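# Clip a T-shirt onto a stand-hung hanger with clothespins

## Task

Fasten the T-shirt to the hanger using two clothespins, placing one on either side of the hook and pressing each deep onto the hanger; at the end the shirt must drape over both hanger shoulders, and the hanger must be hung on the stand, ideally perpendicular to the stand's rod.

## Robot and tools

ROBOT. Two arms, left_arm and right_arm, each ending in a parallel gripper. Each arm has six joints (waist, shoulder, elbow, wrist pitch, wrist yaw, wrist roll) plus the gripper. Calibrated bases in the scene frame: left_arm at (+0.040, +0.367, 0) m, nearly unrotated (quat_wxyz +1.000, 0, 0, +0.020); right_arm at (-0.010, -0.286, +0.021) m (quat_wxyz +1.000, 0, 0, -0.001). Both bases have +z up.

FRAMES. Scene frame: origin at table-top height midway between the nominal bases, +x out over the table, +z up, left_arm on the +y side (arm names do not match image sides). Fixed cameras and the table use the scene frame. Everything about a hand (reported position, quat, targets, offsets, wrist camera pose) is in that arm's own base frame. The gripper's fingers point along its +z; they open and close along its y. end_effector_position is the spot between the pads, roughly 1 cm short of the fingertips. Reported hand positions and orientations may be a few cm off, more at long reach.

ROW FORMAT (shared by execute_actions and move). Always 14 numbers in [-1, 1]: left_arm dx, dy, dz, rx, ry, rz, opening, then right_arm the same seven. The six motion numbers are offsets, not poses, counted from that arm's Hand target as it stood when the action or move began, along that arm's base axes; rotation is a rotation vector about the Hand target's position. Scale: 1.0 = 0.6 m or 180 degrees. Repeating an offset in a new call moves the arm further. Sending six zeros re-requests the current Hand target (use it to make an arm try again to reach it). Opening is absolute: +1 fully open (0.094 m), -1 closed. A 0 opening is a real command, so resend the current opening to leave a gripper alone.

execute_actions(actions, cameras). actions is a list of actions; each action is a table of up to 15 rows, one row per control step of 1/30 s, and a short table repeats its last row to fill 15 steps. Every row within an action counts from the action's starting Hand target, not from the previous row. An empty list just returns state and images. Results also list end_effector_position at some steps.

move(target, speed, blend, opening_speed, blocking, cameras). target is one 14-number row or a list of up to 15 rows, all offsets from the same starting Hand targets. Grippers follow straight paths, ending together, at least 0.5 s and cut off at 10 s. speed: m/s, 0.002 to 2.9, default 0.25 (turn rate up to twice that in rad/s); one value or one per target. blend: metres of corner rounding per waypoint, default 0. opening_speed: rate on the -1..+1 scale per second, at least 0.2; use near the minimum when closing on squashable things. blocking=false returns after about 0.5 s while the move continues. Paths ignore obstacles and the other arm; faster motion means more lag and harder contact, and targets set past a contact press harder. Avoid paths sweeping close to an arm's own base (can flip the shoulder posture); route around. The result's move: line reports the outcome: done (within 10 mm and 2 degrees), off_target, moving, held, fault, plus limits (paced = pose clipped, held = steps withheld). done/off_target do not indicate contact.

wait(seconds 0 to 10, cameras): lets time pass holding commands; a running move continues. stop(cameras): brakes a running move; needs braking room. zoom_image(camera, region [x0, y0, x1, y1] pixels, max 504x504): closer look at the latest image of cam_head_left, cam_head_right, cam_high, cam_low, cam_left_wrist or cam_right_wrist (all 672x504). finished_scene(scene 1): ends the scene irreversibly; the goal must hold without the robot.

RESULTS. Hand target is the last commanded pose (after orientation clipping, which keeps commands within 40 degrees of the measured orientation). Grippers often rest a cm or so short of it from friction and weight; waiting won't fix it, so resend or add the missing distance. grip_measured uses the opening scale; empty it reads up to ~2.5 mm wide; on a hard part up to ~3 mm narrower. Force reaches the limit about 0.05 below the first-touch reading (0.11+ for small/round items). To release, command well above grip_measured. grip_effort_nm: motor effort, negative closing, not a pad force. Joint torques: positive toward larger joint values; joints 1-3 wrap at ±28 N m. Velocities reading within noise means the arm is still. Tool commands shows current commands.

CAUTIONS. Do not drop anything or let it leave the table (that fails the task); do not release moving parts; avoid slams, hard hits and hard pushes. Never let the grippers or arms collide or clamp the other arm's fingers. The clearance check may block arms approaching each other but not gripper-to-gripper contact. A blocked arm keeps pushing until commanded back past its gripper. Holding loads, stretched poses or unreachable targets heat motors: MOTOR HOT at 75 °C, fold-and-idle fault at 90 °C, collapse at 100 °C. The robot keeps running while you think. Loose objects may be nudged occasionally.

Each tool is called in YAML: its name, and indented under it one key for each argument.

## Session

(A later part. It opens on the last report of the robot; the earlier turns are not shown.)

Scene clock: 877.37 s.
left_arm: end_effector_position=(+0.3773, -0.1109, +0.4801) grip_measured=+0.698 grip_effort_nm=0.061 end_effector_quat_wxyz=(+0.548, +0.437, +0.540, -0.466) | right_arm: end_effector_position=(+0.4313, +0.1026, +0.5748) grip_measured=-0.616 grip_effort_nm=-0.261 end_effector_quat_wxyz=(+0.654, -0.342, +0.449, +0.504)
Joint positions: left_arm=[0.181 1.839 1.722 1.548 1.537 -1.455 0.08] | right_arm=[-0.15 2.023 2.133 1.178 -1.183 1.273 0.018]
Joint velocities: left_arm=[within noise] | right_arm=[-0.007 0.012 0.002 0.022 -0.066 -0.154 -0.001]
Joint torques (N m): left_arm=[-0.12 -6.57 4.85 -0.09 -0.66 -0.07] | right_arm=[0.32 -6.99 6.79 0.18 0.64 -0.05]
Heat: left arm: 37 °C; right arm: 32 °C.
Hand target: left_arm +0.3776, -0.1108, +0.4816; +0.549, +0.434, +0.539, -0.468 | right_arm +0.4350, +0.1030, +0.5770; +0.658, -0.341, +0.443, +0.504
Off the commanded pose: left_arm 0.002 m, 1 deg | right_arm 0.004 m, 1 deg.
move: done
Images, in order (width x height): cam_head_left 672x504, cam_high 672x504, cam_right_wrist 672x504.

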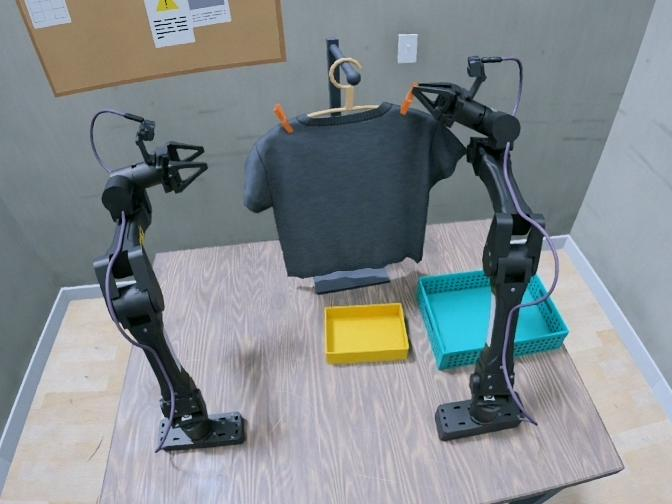

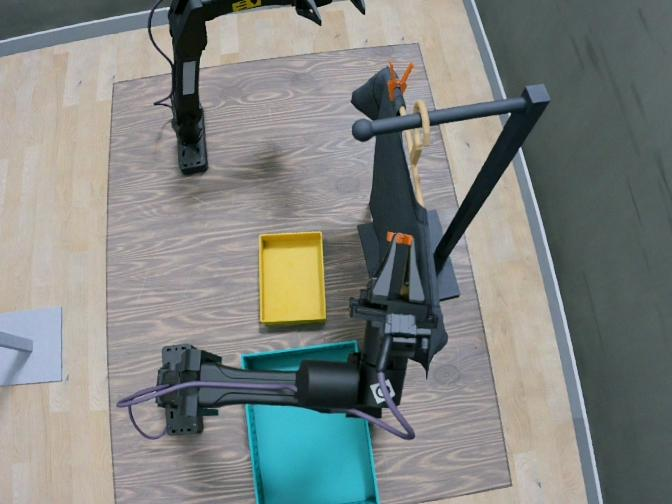

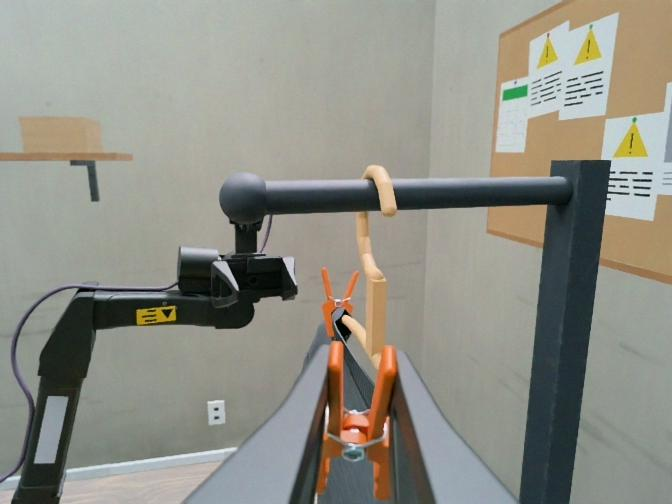

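move:
  target: [0, 0, 0, 0, 0, 0, 0.7, 0.0667, -0.004, -0.002, 0, 0, 0, -0.62]
  speed: 0.08
  cameras: ["cam_head_left", "cam_high", "cam_right_wrist"]

zoom_image:
  camera: "cam_right_wrist"
  region: [240, 240, 480, 504]

zoom_image:
  camera: "cam_high"
  region: [370, 180, 490, 300]

zoom_image:
  camera: "cam_head_left"
  region: [340, 50, 500, 170]

Scene clock: 893.57 s.
left_arm: end_effector_position=(+0.3773, -0.1109, +0.4801) grip_measured=+0.698 grip_effort_nm=0.056 end_effector_quat_wxyz=(+0.548, +0.437, +0.540, -0.466) | right_arm: end_effector_position=(+0.4702, +0.0991, +0.5782) grip_measured=-0.616 grip_effort_nm=-0.261 end_effector_quat_wxyz=(+0.660, -0.343, +0.445, +0.499)
Joint positions: left_arm=[0.181 1.839 1.722 1.548 1.537 -1.455 0.08] | right_arm=[-0.144 2.277 2.558 0.992 -1.175 1.24 0.018]
Joint velocities: within noise
Joint torques (N m): left_arm=[0.03 -6.87 5.08 -0.11 -0.71 -0.01] | right_arm=[0.47 -8.18 6.41 0.17 0.59 0.05]
Heat: left arm: 37 °C; right arm: 33 °C.
Hand target: left_arm +0.3776, -0.1108, +0.4816; +0.549, +0.434, +0.539, -0.468 | right_arm +0.4750, +0.1006, +0.5759; +0.658, -0.341, +0.443, +0.504
Off the commanded pose: left_arm 0.002 m, 1 deg | right_arm 0.006 m, 1 deg.
move: done
Images, in order (width x height): cam_head_left 672x504, cam_high 672x504, cam_right_wrist 672x504.

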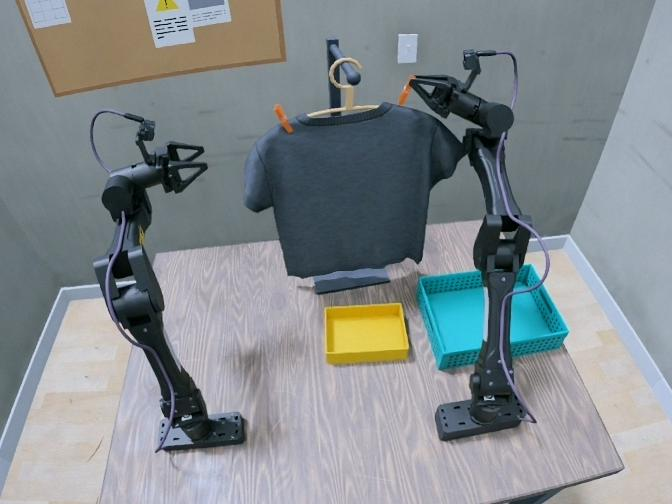

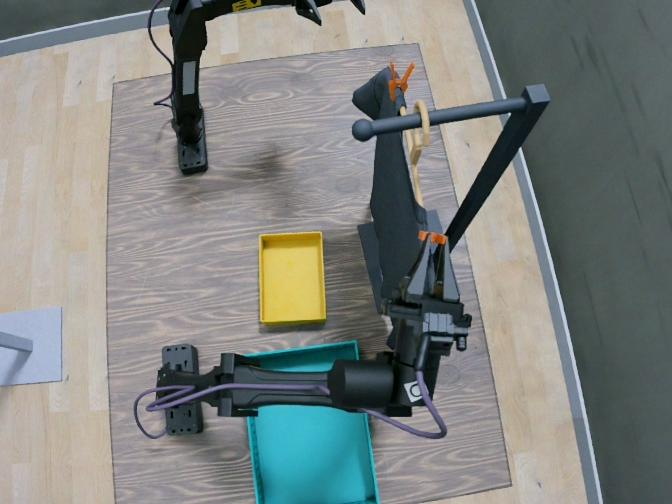

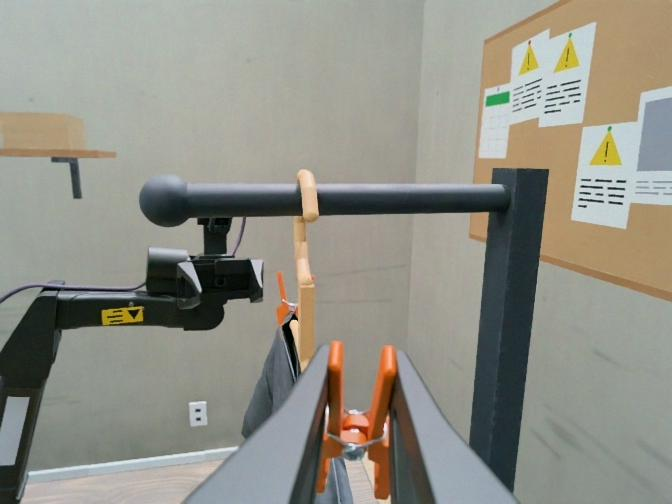

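Scaled by 1.909 from the camera's 672x504 image, which has a finer 960x720 frame.

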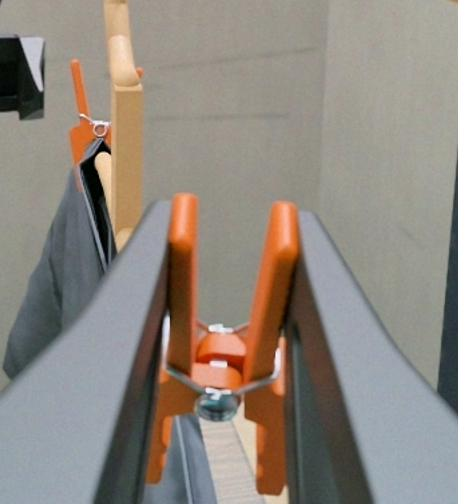

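Scaled by 4.200 from the camera's 672x504 image, which has a finer 960x720 frame.

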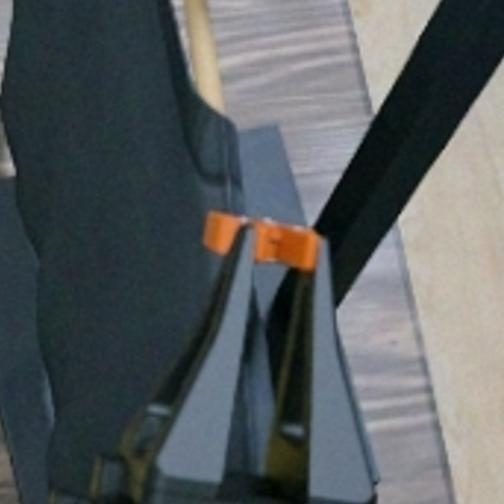

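Scaled by 3.150 from the camera's 672x504 image, which has a finer 960x720 frame.

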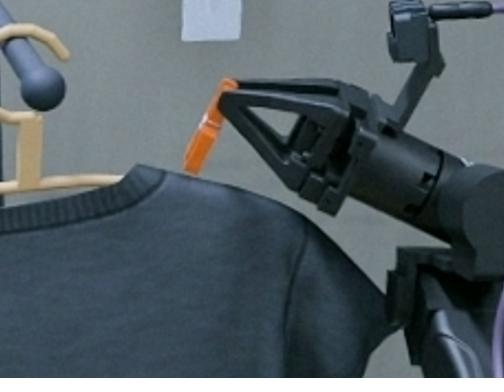

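zoom_image:
  camera: "cam_right_wrist"
  region: [300, 410, 410, 504]

zoom_image:
  camera: "cam_high"
  region: [400, 190, 460, 270]

zoom_image:
  camera: "cam_head_right"
  region: [340, 50, 500, 170]

Scaled by 4.582 from the camera's 672x504 image, which has a finer 960x720 frame.

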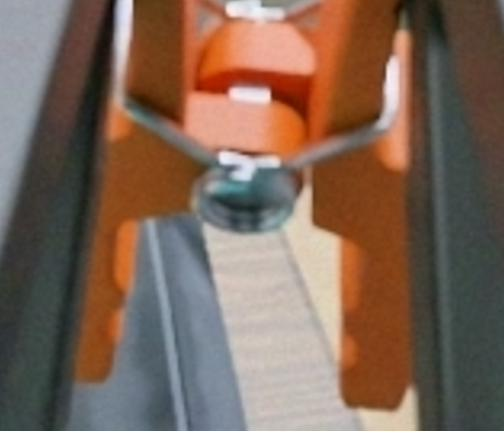

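Scaled by 6.300 from the camera's 672x504 image, which has a finer 960x720 frame.

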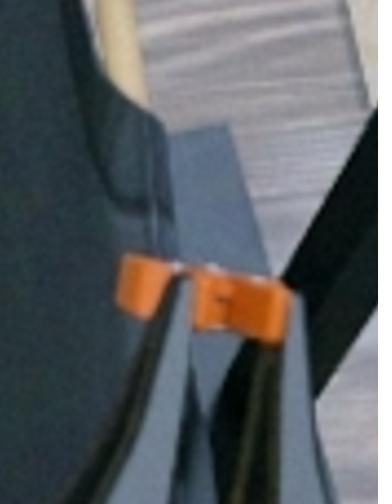

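This scene's latest camera images include none from cam_head_right. They are from: cam_head_left, cam_high, cam_right_wrist. cam_head_right's image comes with the result of a call that names it in "cameras".

zoom_image:
  camera: "cam_head_left"
  region: [260, 80, 430, 150]

Scaled by 2.965 from the camera's 672x504 image, which has a finer 960x720 frame.

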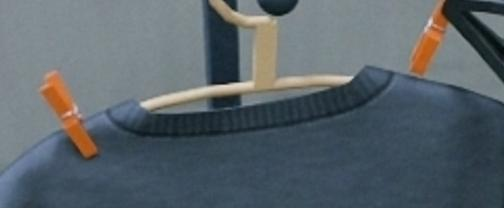

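move:
  target: [0, 0, 0, 0, 0, 0, 0.7, 0.0, 0.0092, -0.0243, 0, 0, 0, -0.62]
  speed: 0.05
  cameras: ["cam_head_left", "cam_head_right", "cam_high", "cam_right_wrist"]

zoom_image:
  camera: "cam_right_wrist"
  region: [300, 410, 410, 504]

zoom_image:
  camera: "cam_head_left"
  region: [350, 60, 460, 140]

zoom_image:
  camera: "cam_high"
  region: [400, 190, 460, 270]

Scene clock: 908.57 s.
left_arm: end_effector_position=(+0.3773, -0.1109, +0.4801) grip_measured=+0.698 grip_effort_nm=0.061 end_effector_quat_wxyz=(+0.548, +0.437, +0.540, -0.466) | right_arm: end_effector_position=(+0.4946, +0.1013, +0.5404) grip_measured=-0.616 grip_effort_nm=-0.261 end_effector_quat_wxyz=(+0.646, -0.327, +0.461, +0.513)
Joint positions: left_arm=[0.181 1.839 1.722 1.548 1.537 -1.455 0.08] | right_arm=[-0.132 2.277 2.405 1.075 -1.173 1.229 0.018]
Joint velocities: within noise
Joint torques (N m): left_arm=[-0.12 -6.68 4.92 -0.06 -0.67 -0.06] | right_arm=[0.55 -13.93 4.18 0.44 0.55 -0.07]
Heat: left arm: 37 °C; right arm: 33 °C.
Hand target: left_arm +0.3776, -0.1108, +0.4816; +0.549, +0.434, +0.539, -0.468 | right_arm +0.4750, +0.1062, +0.5612; +0.658, -0.340, +0.443, +0.504
Off the commanded pose: left_arm 0.002 m, 1 deg | right_arm 0.029 m, 3 deg.
move: off_target (right_arm)
Images, in order (width x height): cam_head_left 672x504, cam_head_right 672x504, cam_high 672x504, cam_right_wrist 672x504.

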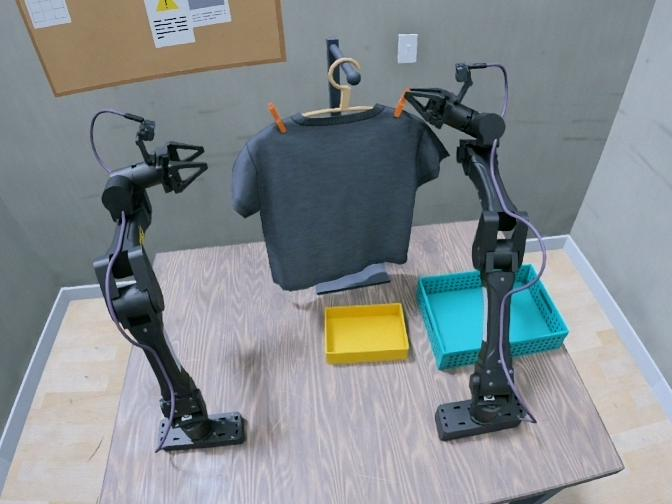

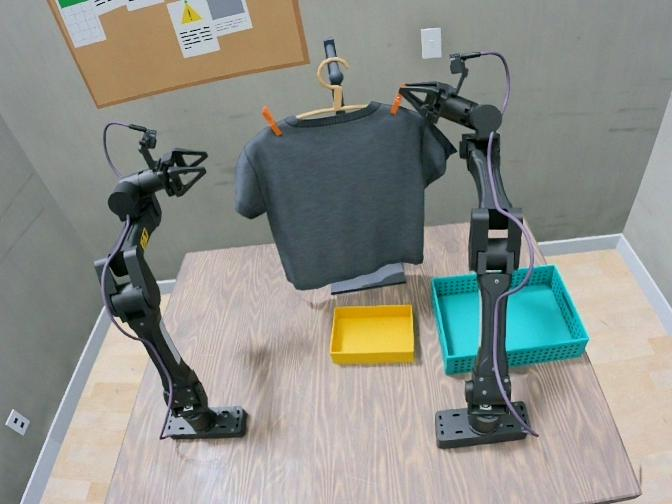

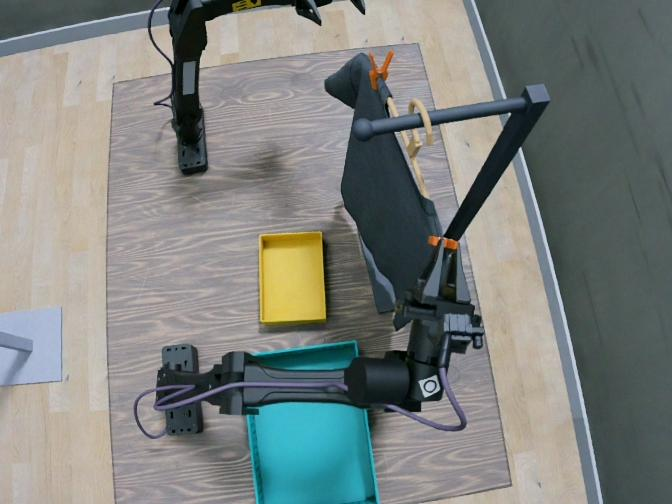

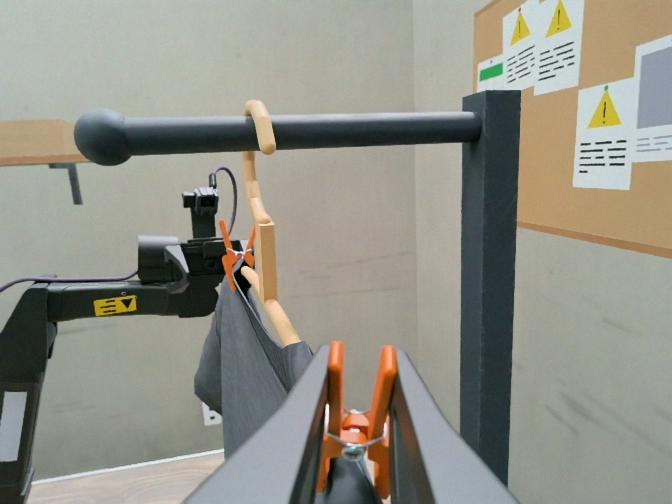

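Scaled by 4.582 from the camera's 672x504 image, which has a finer 960x720 frame.

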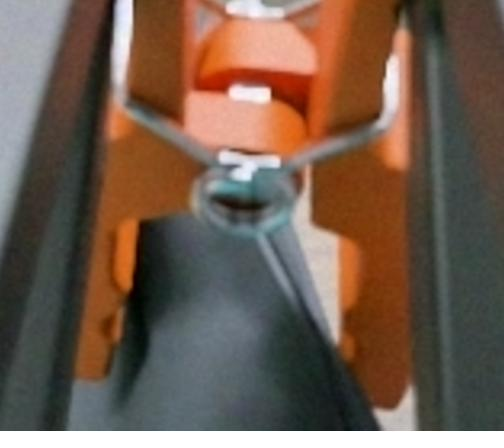

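Scaled by 4.582 from the camera's 672x504 image, which has a finer 960x720 frame.

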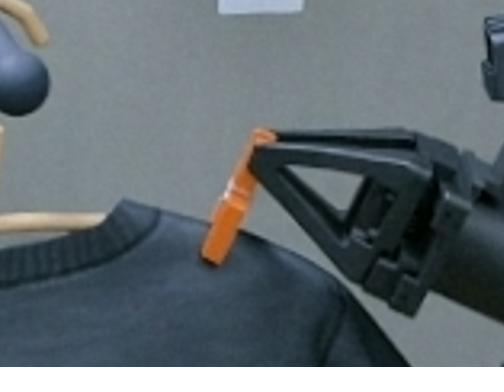

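Scaled by 6.300 from the camera's 672x504 image, which has a finer 960x720 frame.

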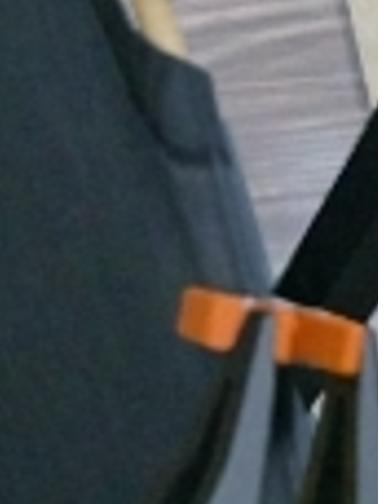

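zoom_image:
  camera: "cam_right_wrist"
  region: [230, 300, 430, 504]

zoom_image:
  camera: "cam_high"
  region: [320, 40, 500, 280]

zoom_image:
  camera: "cam_head_right"
  region: [340, 60, 460, 140]

Scaled by 2.471 from the camera's 672x504 image, which has a finer 960x720 frame.

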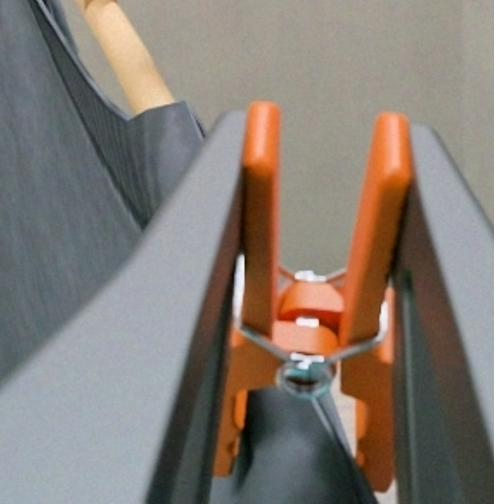

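Scaled by 2.100 from the camera's 672x504 image, which has a finer 960x720 frame.

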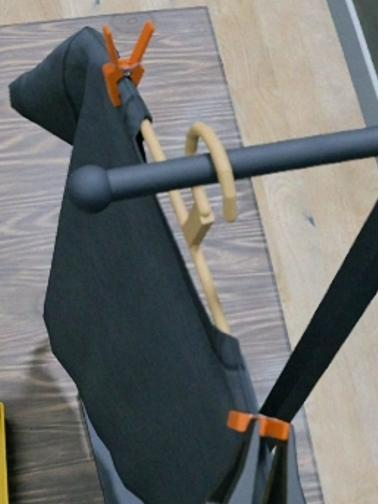

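Scaled by 4.200 from the camera's 672x504 image, which has a finer 960x720 frame.

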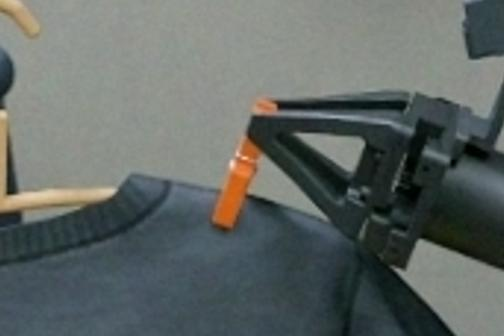

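execute_actions:
  actions: []
  cameras: ["cam_left_wrist"]

Scene clock: 927.00 s.
left_arm: end_effector_position=(+0.3773, -0.1109, +0.4801) grip_measured=+0.698 grip_effort_nm=0.066 end_effector_quat_wxyz=(+0.548, +0.437, +0.540, -0.466) | right_arm: end_effector_position=(+0.4946, +0.1013, +0.5403) grip_measured=-0.616 grip_effort_nm=-0.261 end_effector_quat_wxyz=(+0.646, -0.328, +0.460, +0.513)
Joint positions: left_arm=[0.181 1.839 1.722 1.548 1.537 -1.455 0.08] | right_arm=[-0.132 2.277 2.405 1.076 -1.173 1.228 0.018]
Joint velocities: within noise
Joint torques (N m): left_arm=[0.09 -6.64 4.98 -0.08 -0.65 -0.01] | right_arm=[0.57 -13.83 4.25 0.44 0.59 -0.05]
Heat: left arm: 37 °C; right arm: 39 °C.
Hand target: left_arm +0.3776, -0.1108, +0.4816; +0.549, +0.434, +0.539, -0.468 | right_arm +0.4750, +0.1062, +0.5613; +0.658, -0.341, +0.443, +0.504
Tool commands: left_gripper/opening=+0.7 right_gripper/opening=-0.62
Off the commanded pose: left_arm 0.002 m, 1 deg | right_arm 0.029 m, 3 deg.
Images, in order (width x height): cam_left_wrist 672x504.

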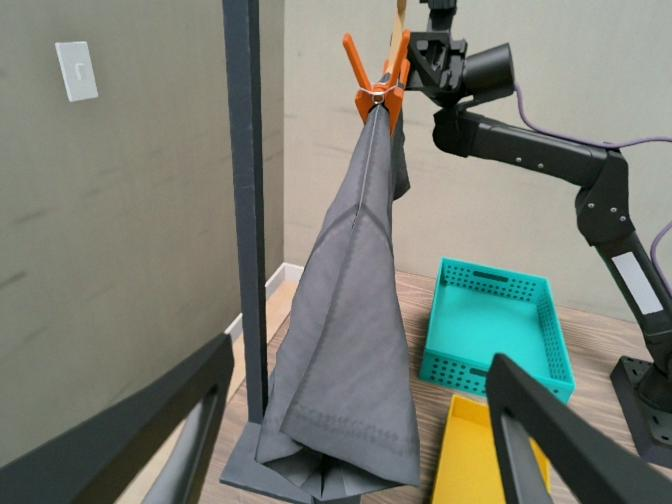

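zoom_image:
  camera: "cam_left_wrist"
  region: [320, 0, 460, 200]

Scaled by 2.520 from the camera's 672x504 image, which has a finer 960x720 frame.

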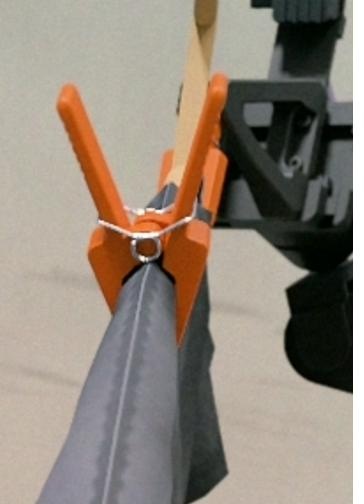

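execute_actions:
  actions: []
  cameras: ["cam_right_wrist", "cam_low", "cam_high", "cam_head_right"]

zoom_image:
  camera: "cam_right_wrist"
  region: [340, 440, 404, 504]

zoom_image:
  camera: "cam_right_wrist"
  region: [290, 440, 354, 504]

Scene clock: 939.67 s.
left_arm: end_effector_position=(+0.3773, -0.1109, +0.4801) grip_measured=+0.698 grip_effort_nm=0.056 end_effector_quat_wxyz=(+0.548, +0.437, +0.540, -0.466) | right_arm: end_effector_position=(+0.4946, +0.1013, +0.5403) grip_measured=-0.616 grip_effort_nm=-0.261 end_effector_quat_wxyz=(+0.646, -0.328, +0.460, +0.513)
Joint positions: left_arm=[0.181 1.839 1.722 1.548 1.537 -1.455 0.08] | right_arm=[-0.132 2.277 2.405 1.076 -1.173 1.228 0.018]
Joint velocities: within noise
Joint torques (N m): left_arm=[-0.16 -6.87 4.97 -0.1 -0.66 -0.01] | right_arm=[0.46 -13.91 4.14 0.43 0.58 -0.05]
Heat: left arm: 37 °C; right arm: 42 °C.
Hand target: left_arm +0.3776, -0.1108, +0.4816; +0.549, +0.434, +0.539, -0.468 | right_arm +0.4750, +0.1062, +0.5613; +0.658, -0.341, +0.443, +0.504
Tool commands: left_gripper/opening=+0.7 right_gripper/opening=-0.62
Off the commanded pose: left_arm 0.002 m, 1 deg | right_arm 0.029 m, 3 deg.
Images, in order (width x height): cam_head_right 672x504, cam_high 672x504, cam_low 672x504, cam_right_wrist 672x504.

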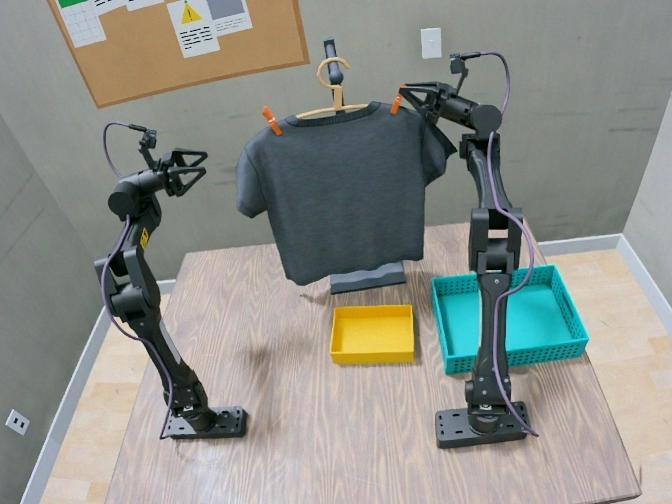

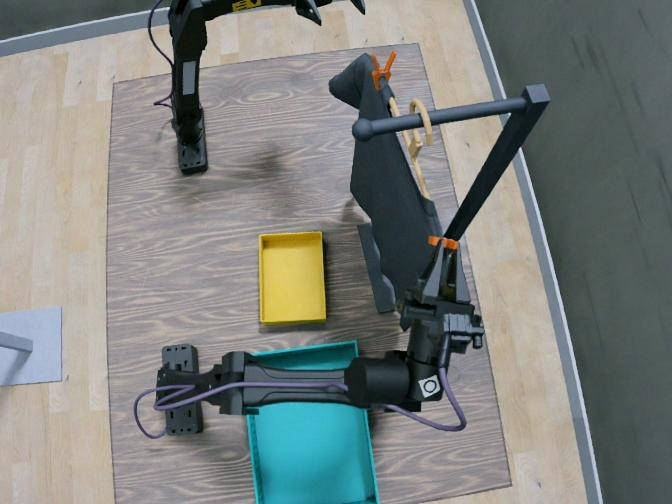

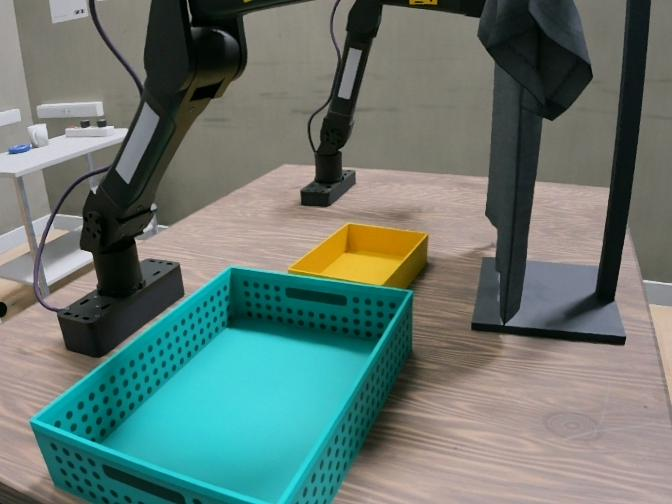

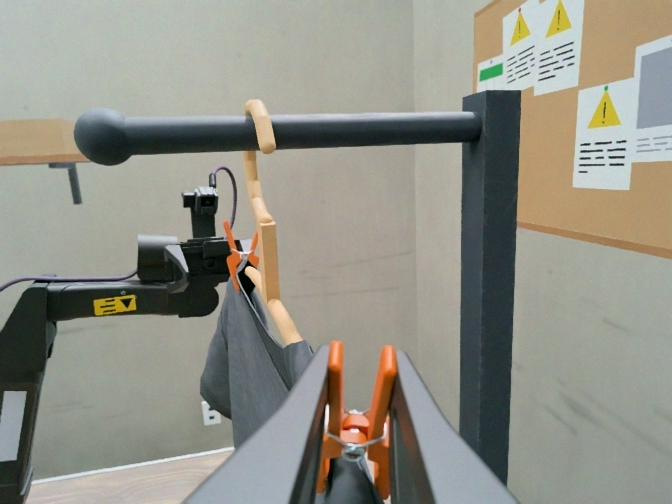

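Scaled by 7.875 from the camera's 672x504 image, which has a finer 960x720 frame.

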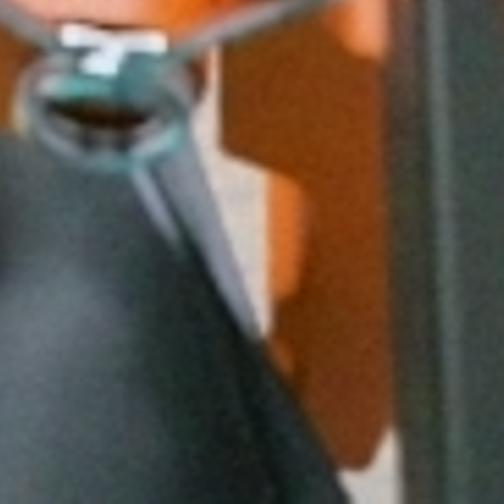

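Scaled by 7.875 from the camera's 672x504 image, which has a finer 960x720 frame.

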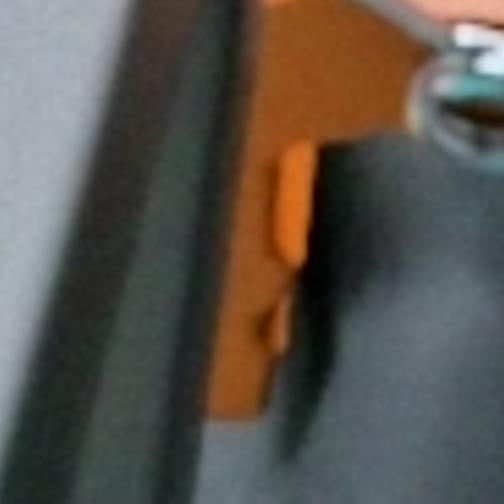

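move:
  target: [0, 0, 0, 0, 0, 0, 0.7, -0.0183, -0.0028, -0.0372, 0, 0, 0.0306, -0.62]
  speed: 0.06
  cameras: ["cam_head_left", "cam_high", "cam_right_wrist"]

zoom_image:
  camera: "cam_right_wrist"
  region: [290, 400, 404, 504]

zoom_image:
  camera: "cam_high"
  region: [320, 40, 500, 280]

zoom_image:
  camera: "cam_head_left"
  region: [350, 60, 460, 140]

Scene clock: 978.93 s.
left_arm: end_effector_position=(+0.3773, -0.1109, +0.4801) grip_measured=+0.698 grip_effort_nm=0.056 end_effector_quat_wxyz=(+0.548, +0.437, +0.540, -0.466) | right_arm: end_effector_position=(+0.4605, +0.1070, +0.5419) grip_measured=-0.616 grip_effort_nm=-0.256 end_effector_quat_wxyz=(+0.630, -0.361, +0.430, +0.536)
Joint positions: left_arm=[0.181 1.839 1.722 1.548 1.537 -1.455 0.08] | right_arm=[-0.132 2.288 2.405 1.361 -1.191 1.478 0.018]
Joint velocities: within noise
Joint torques (N m): left_arm=[0.02 -6.97 5.05 -0.1 -0.66 -0.01] | right_arm=[-0.24 -8.29 6.28 0.04 0.58 0.05]
Heat: left arm: 37 °C; right arm: 45 °C.
Hand target: left_arm +0.3776, -0.1108, +0.4816; +0.549, +0.434, +0.539, -0.468 | right_arm +0.4640, +0.1045, +0.5389; +0.633, -0.361, +0.426, +0.535
Off the commanded pose: left_arm 0.002 m, 1 deg | right_arm 0.005 m, 1 deg.
move: done
Images, in order (width x height): cam_head_left 672x504, cam_high 672x504, cam_right_wrist 672x504.

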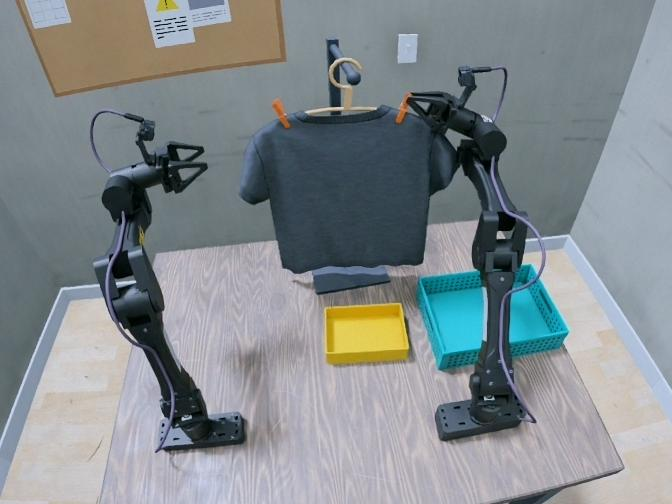

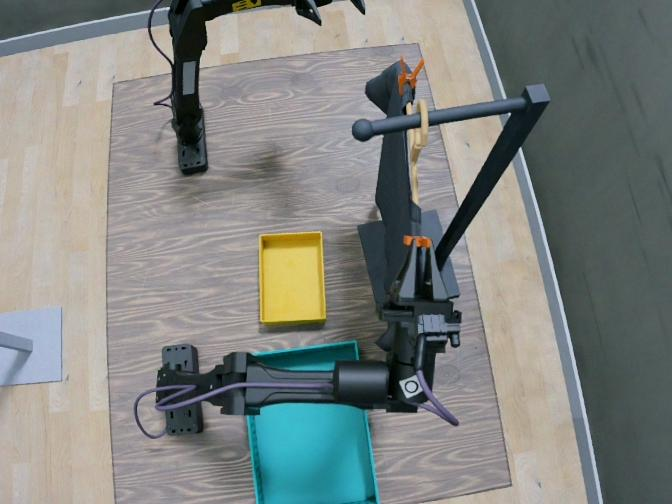

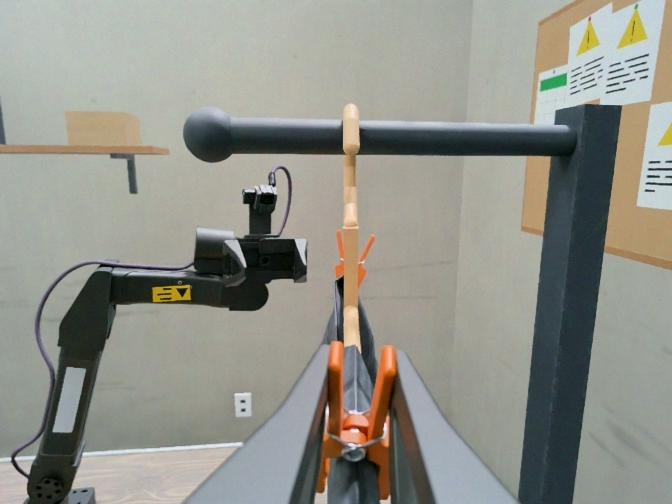

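Scaled by 4.421 from the camera's 672x504 image, which has a finer 960x720 frame.

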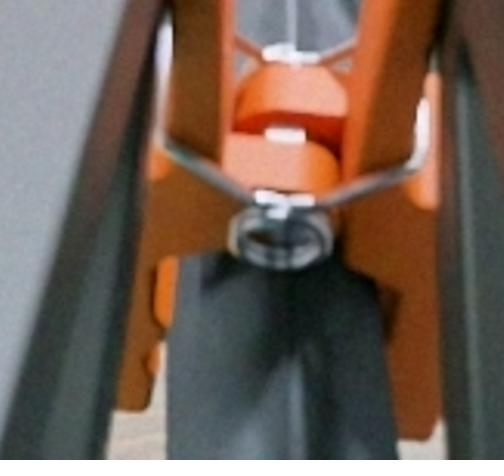

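Scaled by 2.100 from the camera's 672x504 image, which has a finer 960x720 frame.

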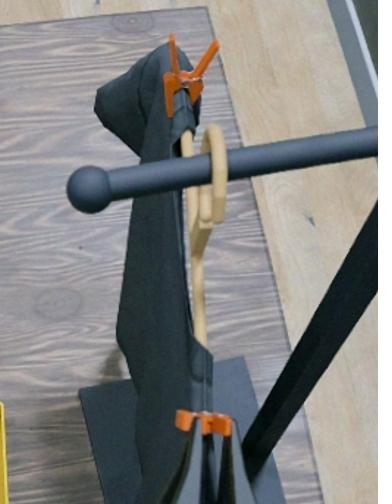

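Scaled by 4.582 from the camera's 672x504 image, which has a finer 960x720 frame.

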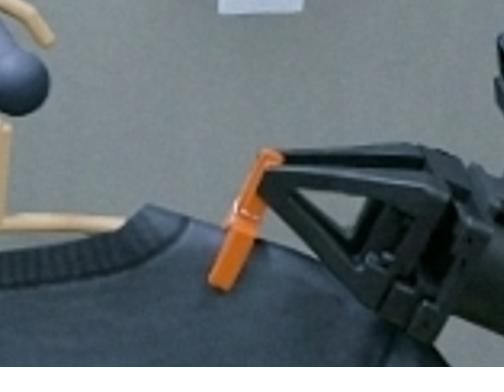

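move:
  target: [0, 0, 0, 0, 0, 0, 0.7, -0.0053, 0.0073, -0.0042, -0.0125, 0.002, 0, -0.62]
  speed: 0.03
  cameras: ["cam_head_left", "cam_head_right", "cam_right_wrist"]

zoom_image:
  camera: "cam_right_wrist"
  region: [290, 400, 404, 504]

zoom_image:
  camera: "cam_head_right"
  region: [350, 60, 460, 140]

zoom_image:
  camera: "cam_head_left"
  region: [350, 60, 460, 140]

Scene clock: 990.30 s.
left_arm: end_effector_position=(+0.3773, -0.1109, +0.4801) grip_measured=+0.698 grip_effort_nm=0.066 end_effector_quat_wxyz=(+0.548, +0.437, +0.540, -0.466) | right_arm: end_effector_position=(+0.4601, +0.1094, +0.5361) grip_measured=-0.616 grip_effort_nm=-0.261 end_effector_quat_wxyz=(+0.623, -0.372, +0.440, +0.529)
Joint positions: left_arm=[0.181 1.839 1.722 1.548 1.537 -1.455 0.08] | right_arm=[-0.132 2.288 2.405 1.363 -1.227 1.476 0.018]
Joint velocities: within noise
Joint torques (N m): left_arm=[0.09 -6.65 4.93 -0.11 -0.63 -0.02] | right_arm=[0.01 -9.83 4.74 -0.13 0.54 -0.02]
Heat: left arm: 37 °C; right arm: 43 °C.
Hand target: left_arm +0.3776, -0.1108, +0.4816; +0.549, +0.434, +0.539, -0.468 | right_arm +0.4608, +0.1089, +0.5364; +0.625, -0.372, +0.439, +0.528
Off the commanded pose: left_arm 0.002 m, 1 deg | right_arm 0.001 m, 0 deg.
move: done
Images, in order (width x height): cam_head_left 672x504, cam_head_right 672x504, cam_right_wrist 672x504.

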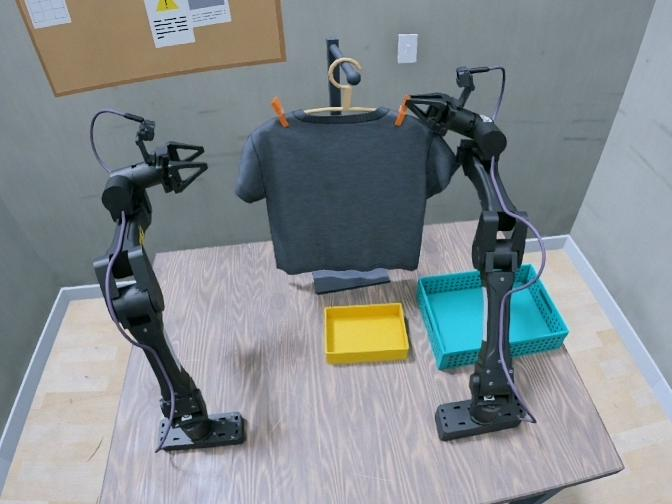

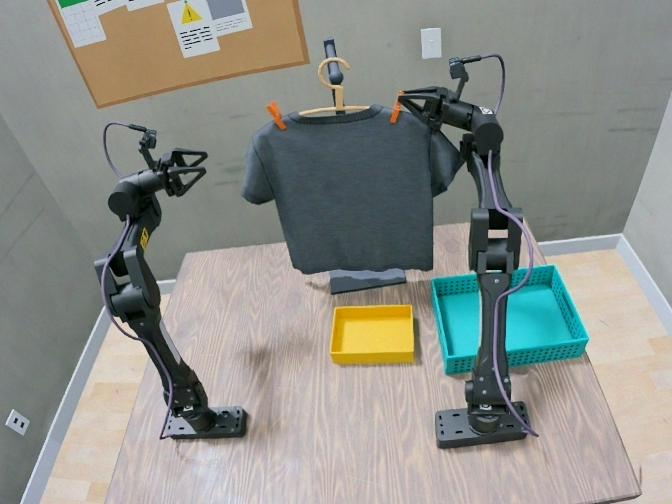

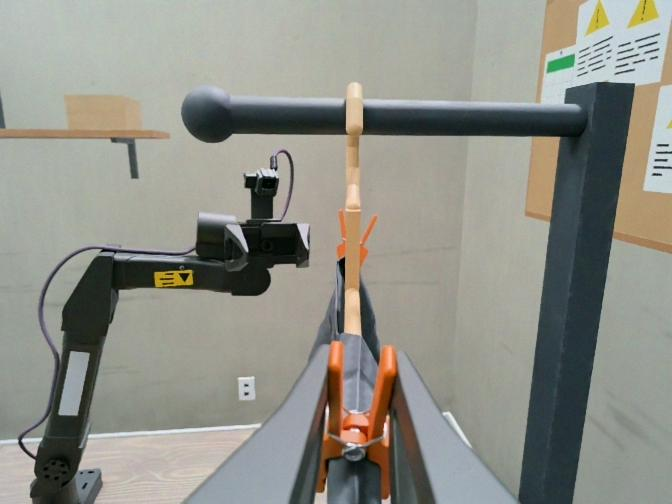

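Scaled by 4.421 from the camera's 672x504 image, which has a finer 960x720 frame.

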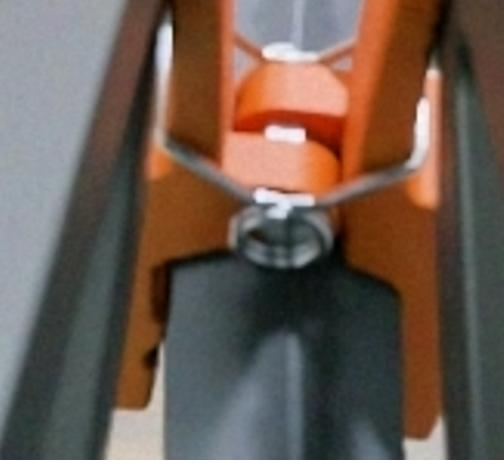

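Scaled by 4.582 from the camera's 672x504 image, which has a finer 960x720 frame.

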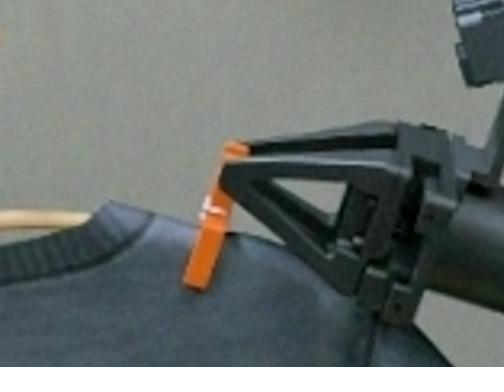

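Scaled by 4.582 from the camera's 672x504 image, which has a finer 960x720 frame.

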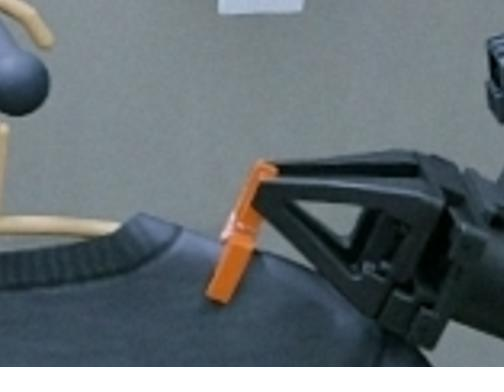

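move:
  target: [0, 0, 0, 0, 0, 0, 0.7, 0, 0, 0, 0, 0, 0, 0.1]
  speed: 0.05
  opening_speed: 0.3
  cameras: ["cam_head_left", "cam_head_right", "cam_high", "cam_right_wrist"]

zoom_image:
  camera: "cam_right_wrist"
  region: [270, 300, 450, 504]

zoom_image:
  camera: "cam_head_left"
  region: [350, 60, 460, 140]

zoom_image:
  camera: "cam_high"
  region: [320, 40, 500, 280]

Scene clock: 1000.33 s.
left_arm: end_effector_position=(+0.3773, -0.1109, +0.4801) grip_measured=+0.698 grip_effort_nm=0.061 end_effector_quat_wxyz=(+0.548, +0.437, +0.540, -0.466) | right_arm: end_effector_position=(+0.4601, +0.1095, +0.5355) grip_measured=+0.098 grip_effort_nm=0.056 end_effector_quat_wxyz=(+0.622, -0.373, +0.441, +0.529)
Joint positions: left_arm=[0.181 1.839 1.722 1.548 1.537 -1.455 0.08] | right_arm=[-0.132 2.288 2.405 1.362 -1.23 1.476 0.052]
Joint velocities: within noise
Joint torques (N m): left_arm=[-0.08 -6.76 5.05 -0.13 -0.67 -0.01] | right_arm=[-0.02 -9.83 4.83 -0.12 0.57 -0.06]
Heat: left arm: 37 °C; right arm: 44 °C.
Hand target: left_arm +0.3776, -0.1108, +0.4816; +0.549, +0.434, +0.539, -0.468 | right_arm +0.4608, +0.1089, +0.5364; +0.625, -0.372, +0.439, +0.528
Off the commanded pose: left_arm 0.002 m, 1 deg | right_arm 0.001 m, 0 deg.
move: done
Images, in order (width x height): cam_head_left 672x504, cam_head_right 672x504, cam_high 672x504, cam_right_wrist 672x504.

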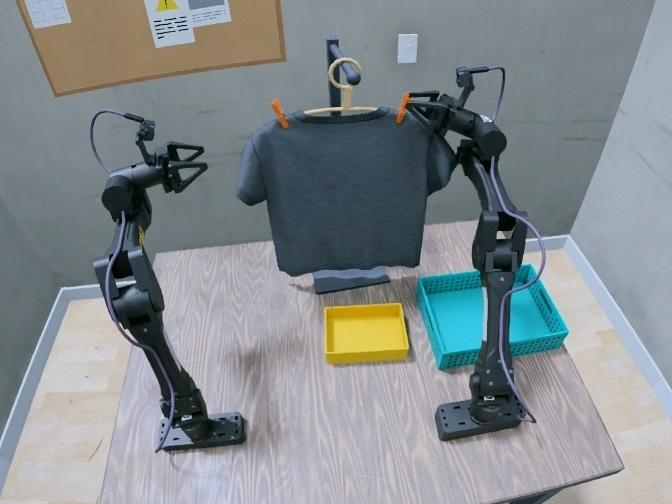

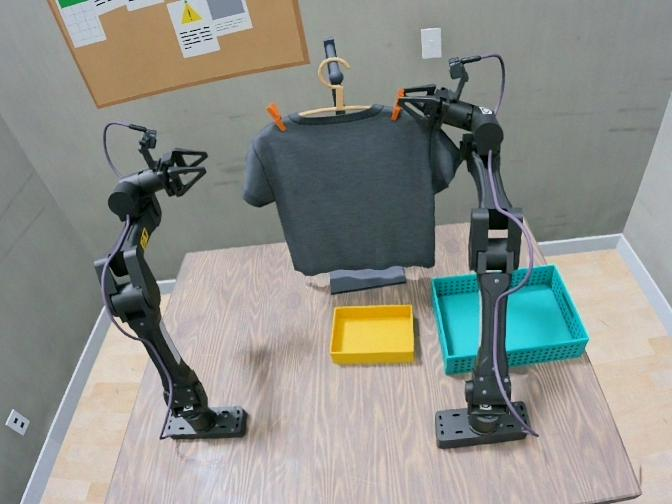

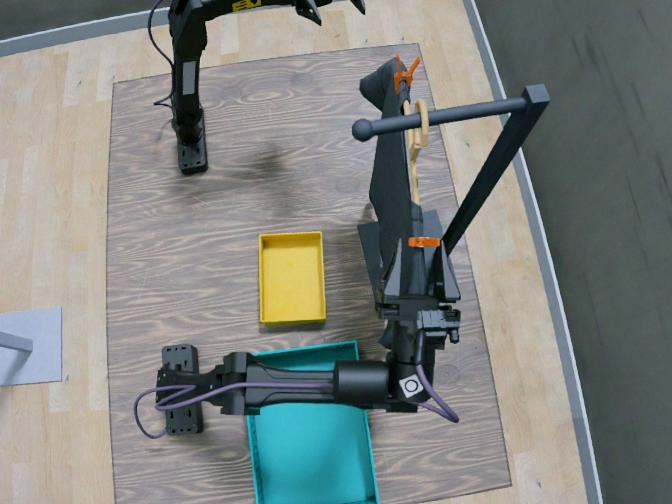

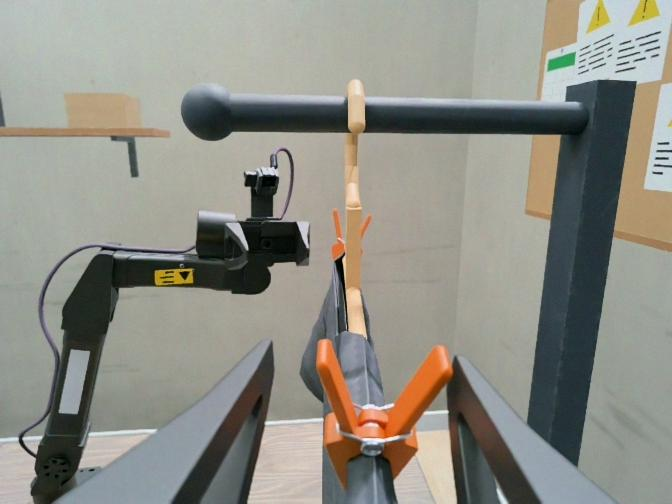

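Scaled by 2.471 from the camera's 672x504 image, which has a finer 960x720 frame.

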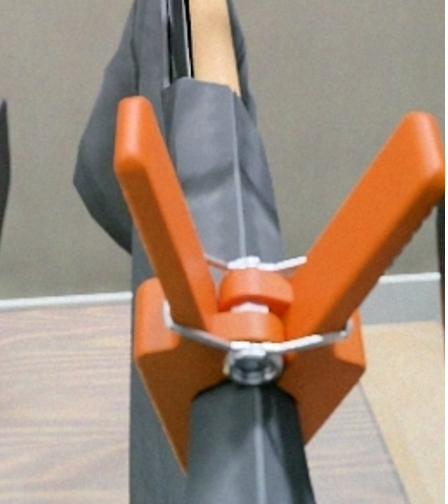

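Scaled by 4.582 from the camera's 672x504 image, which has a finer 960x720 frame.

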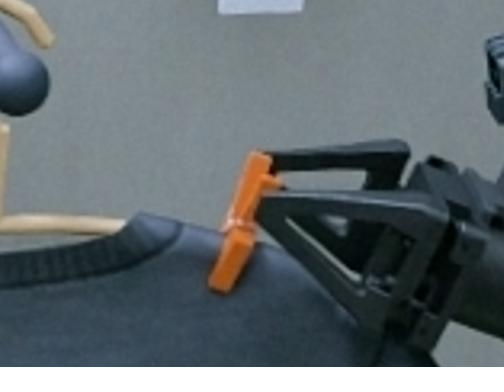

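Scaled by 2.100 from the camera's 672x504 image, which has a finer 960x720 frame.

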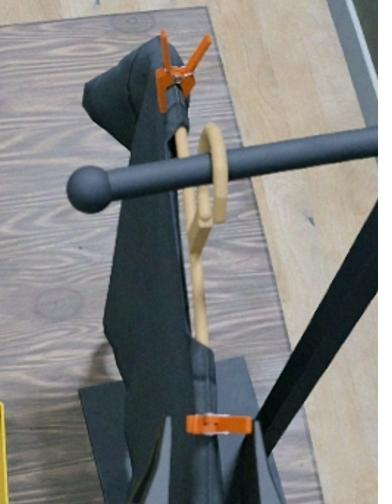

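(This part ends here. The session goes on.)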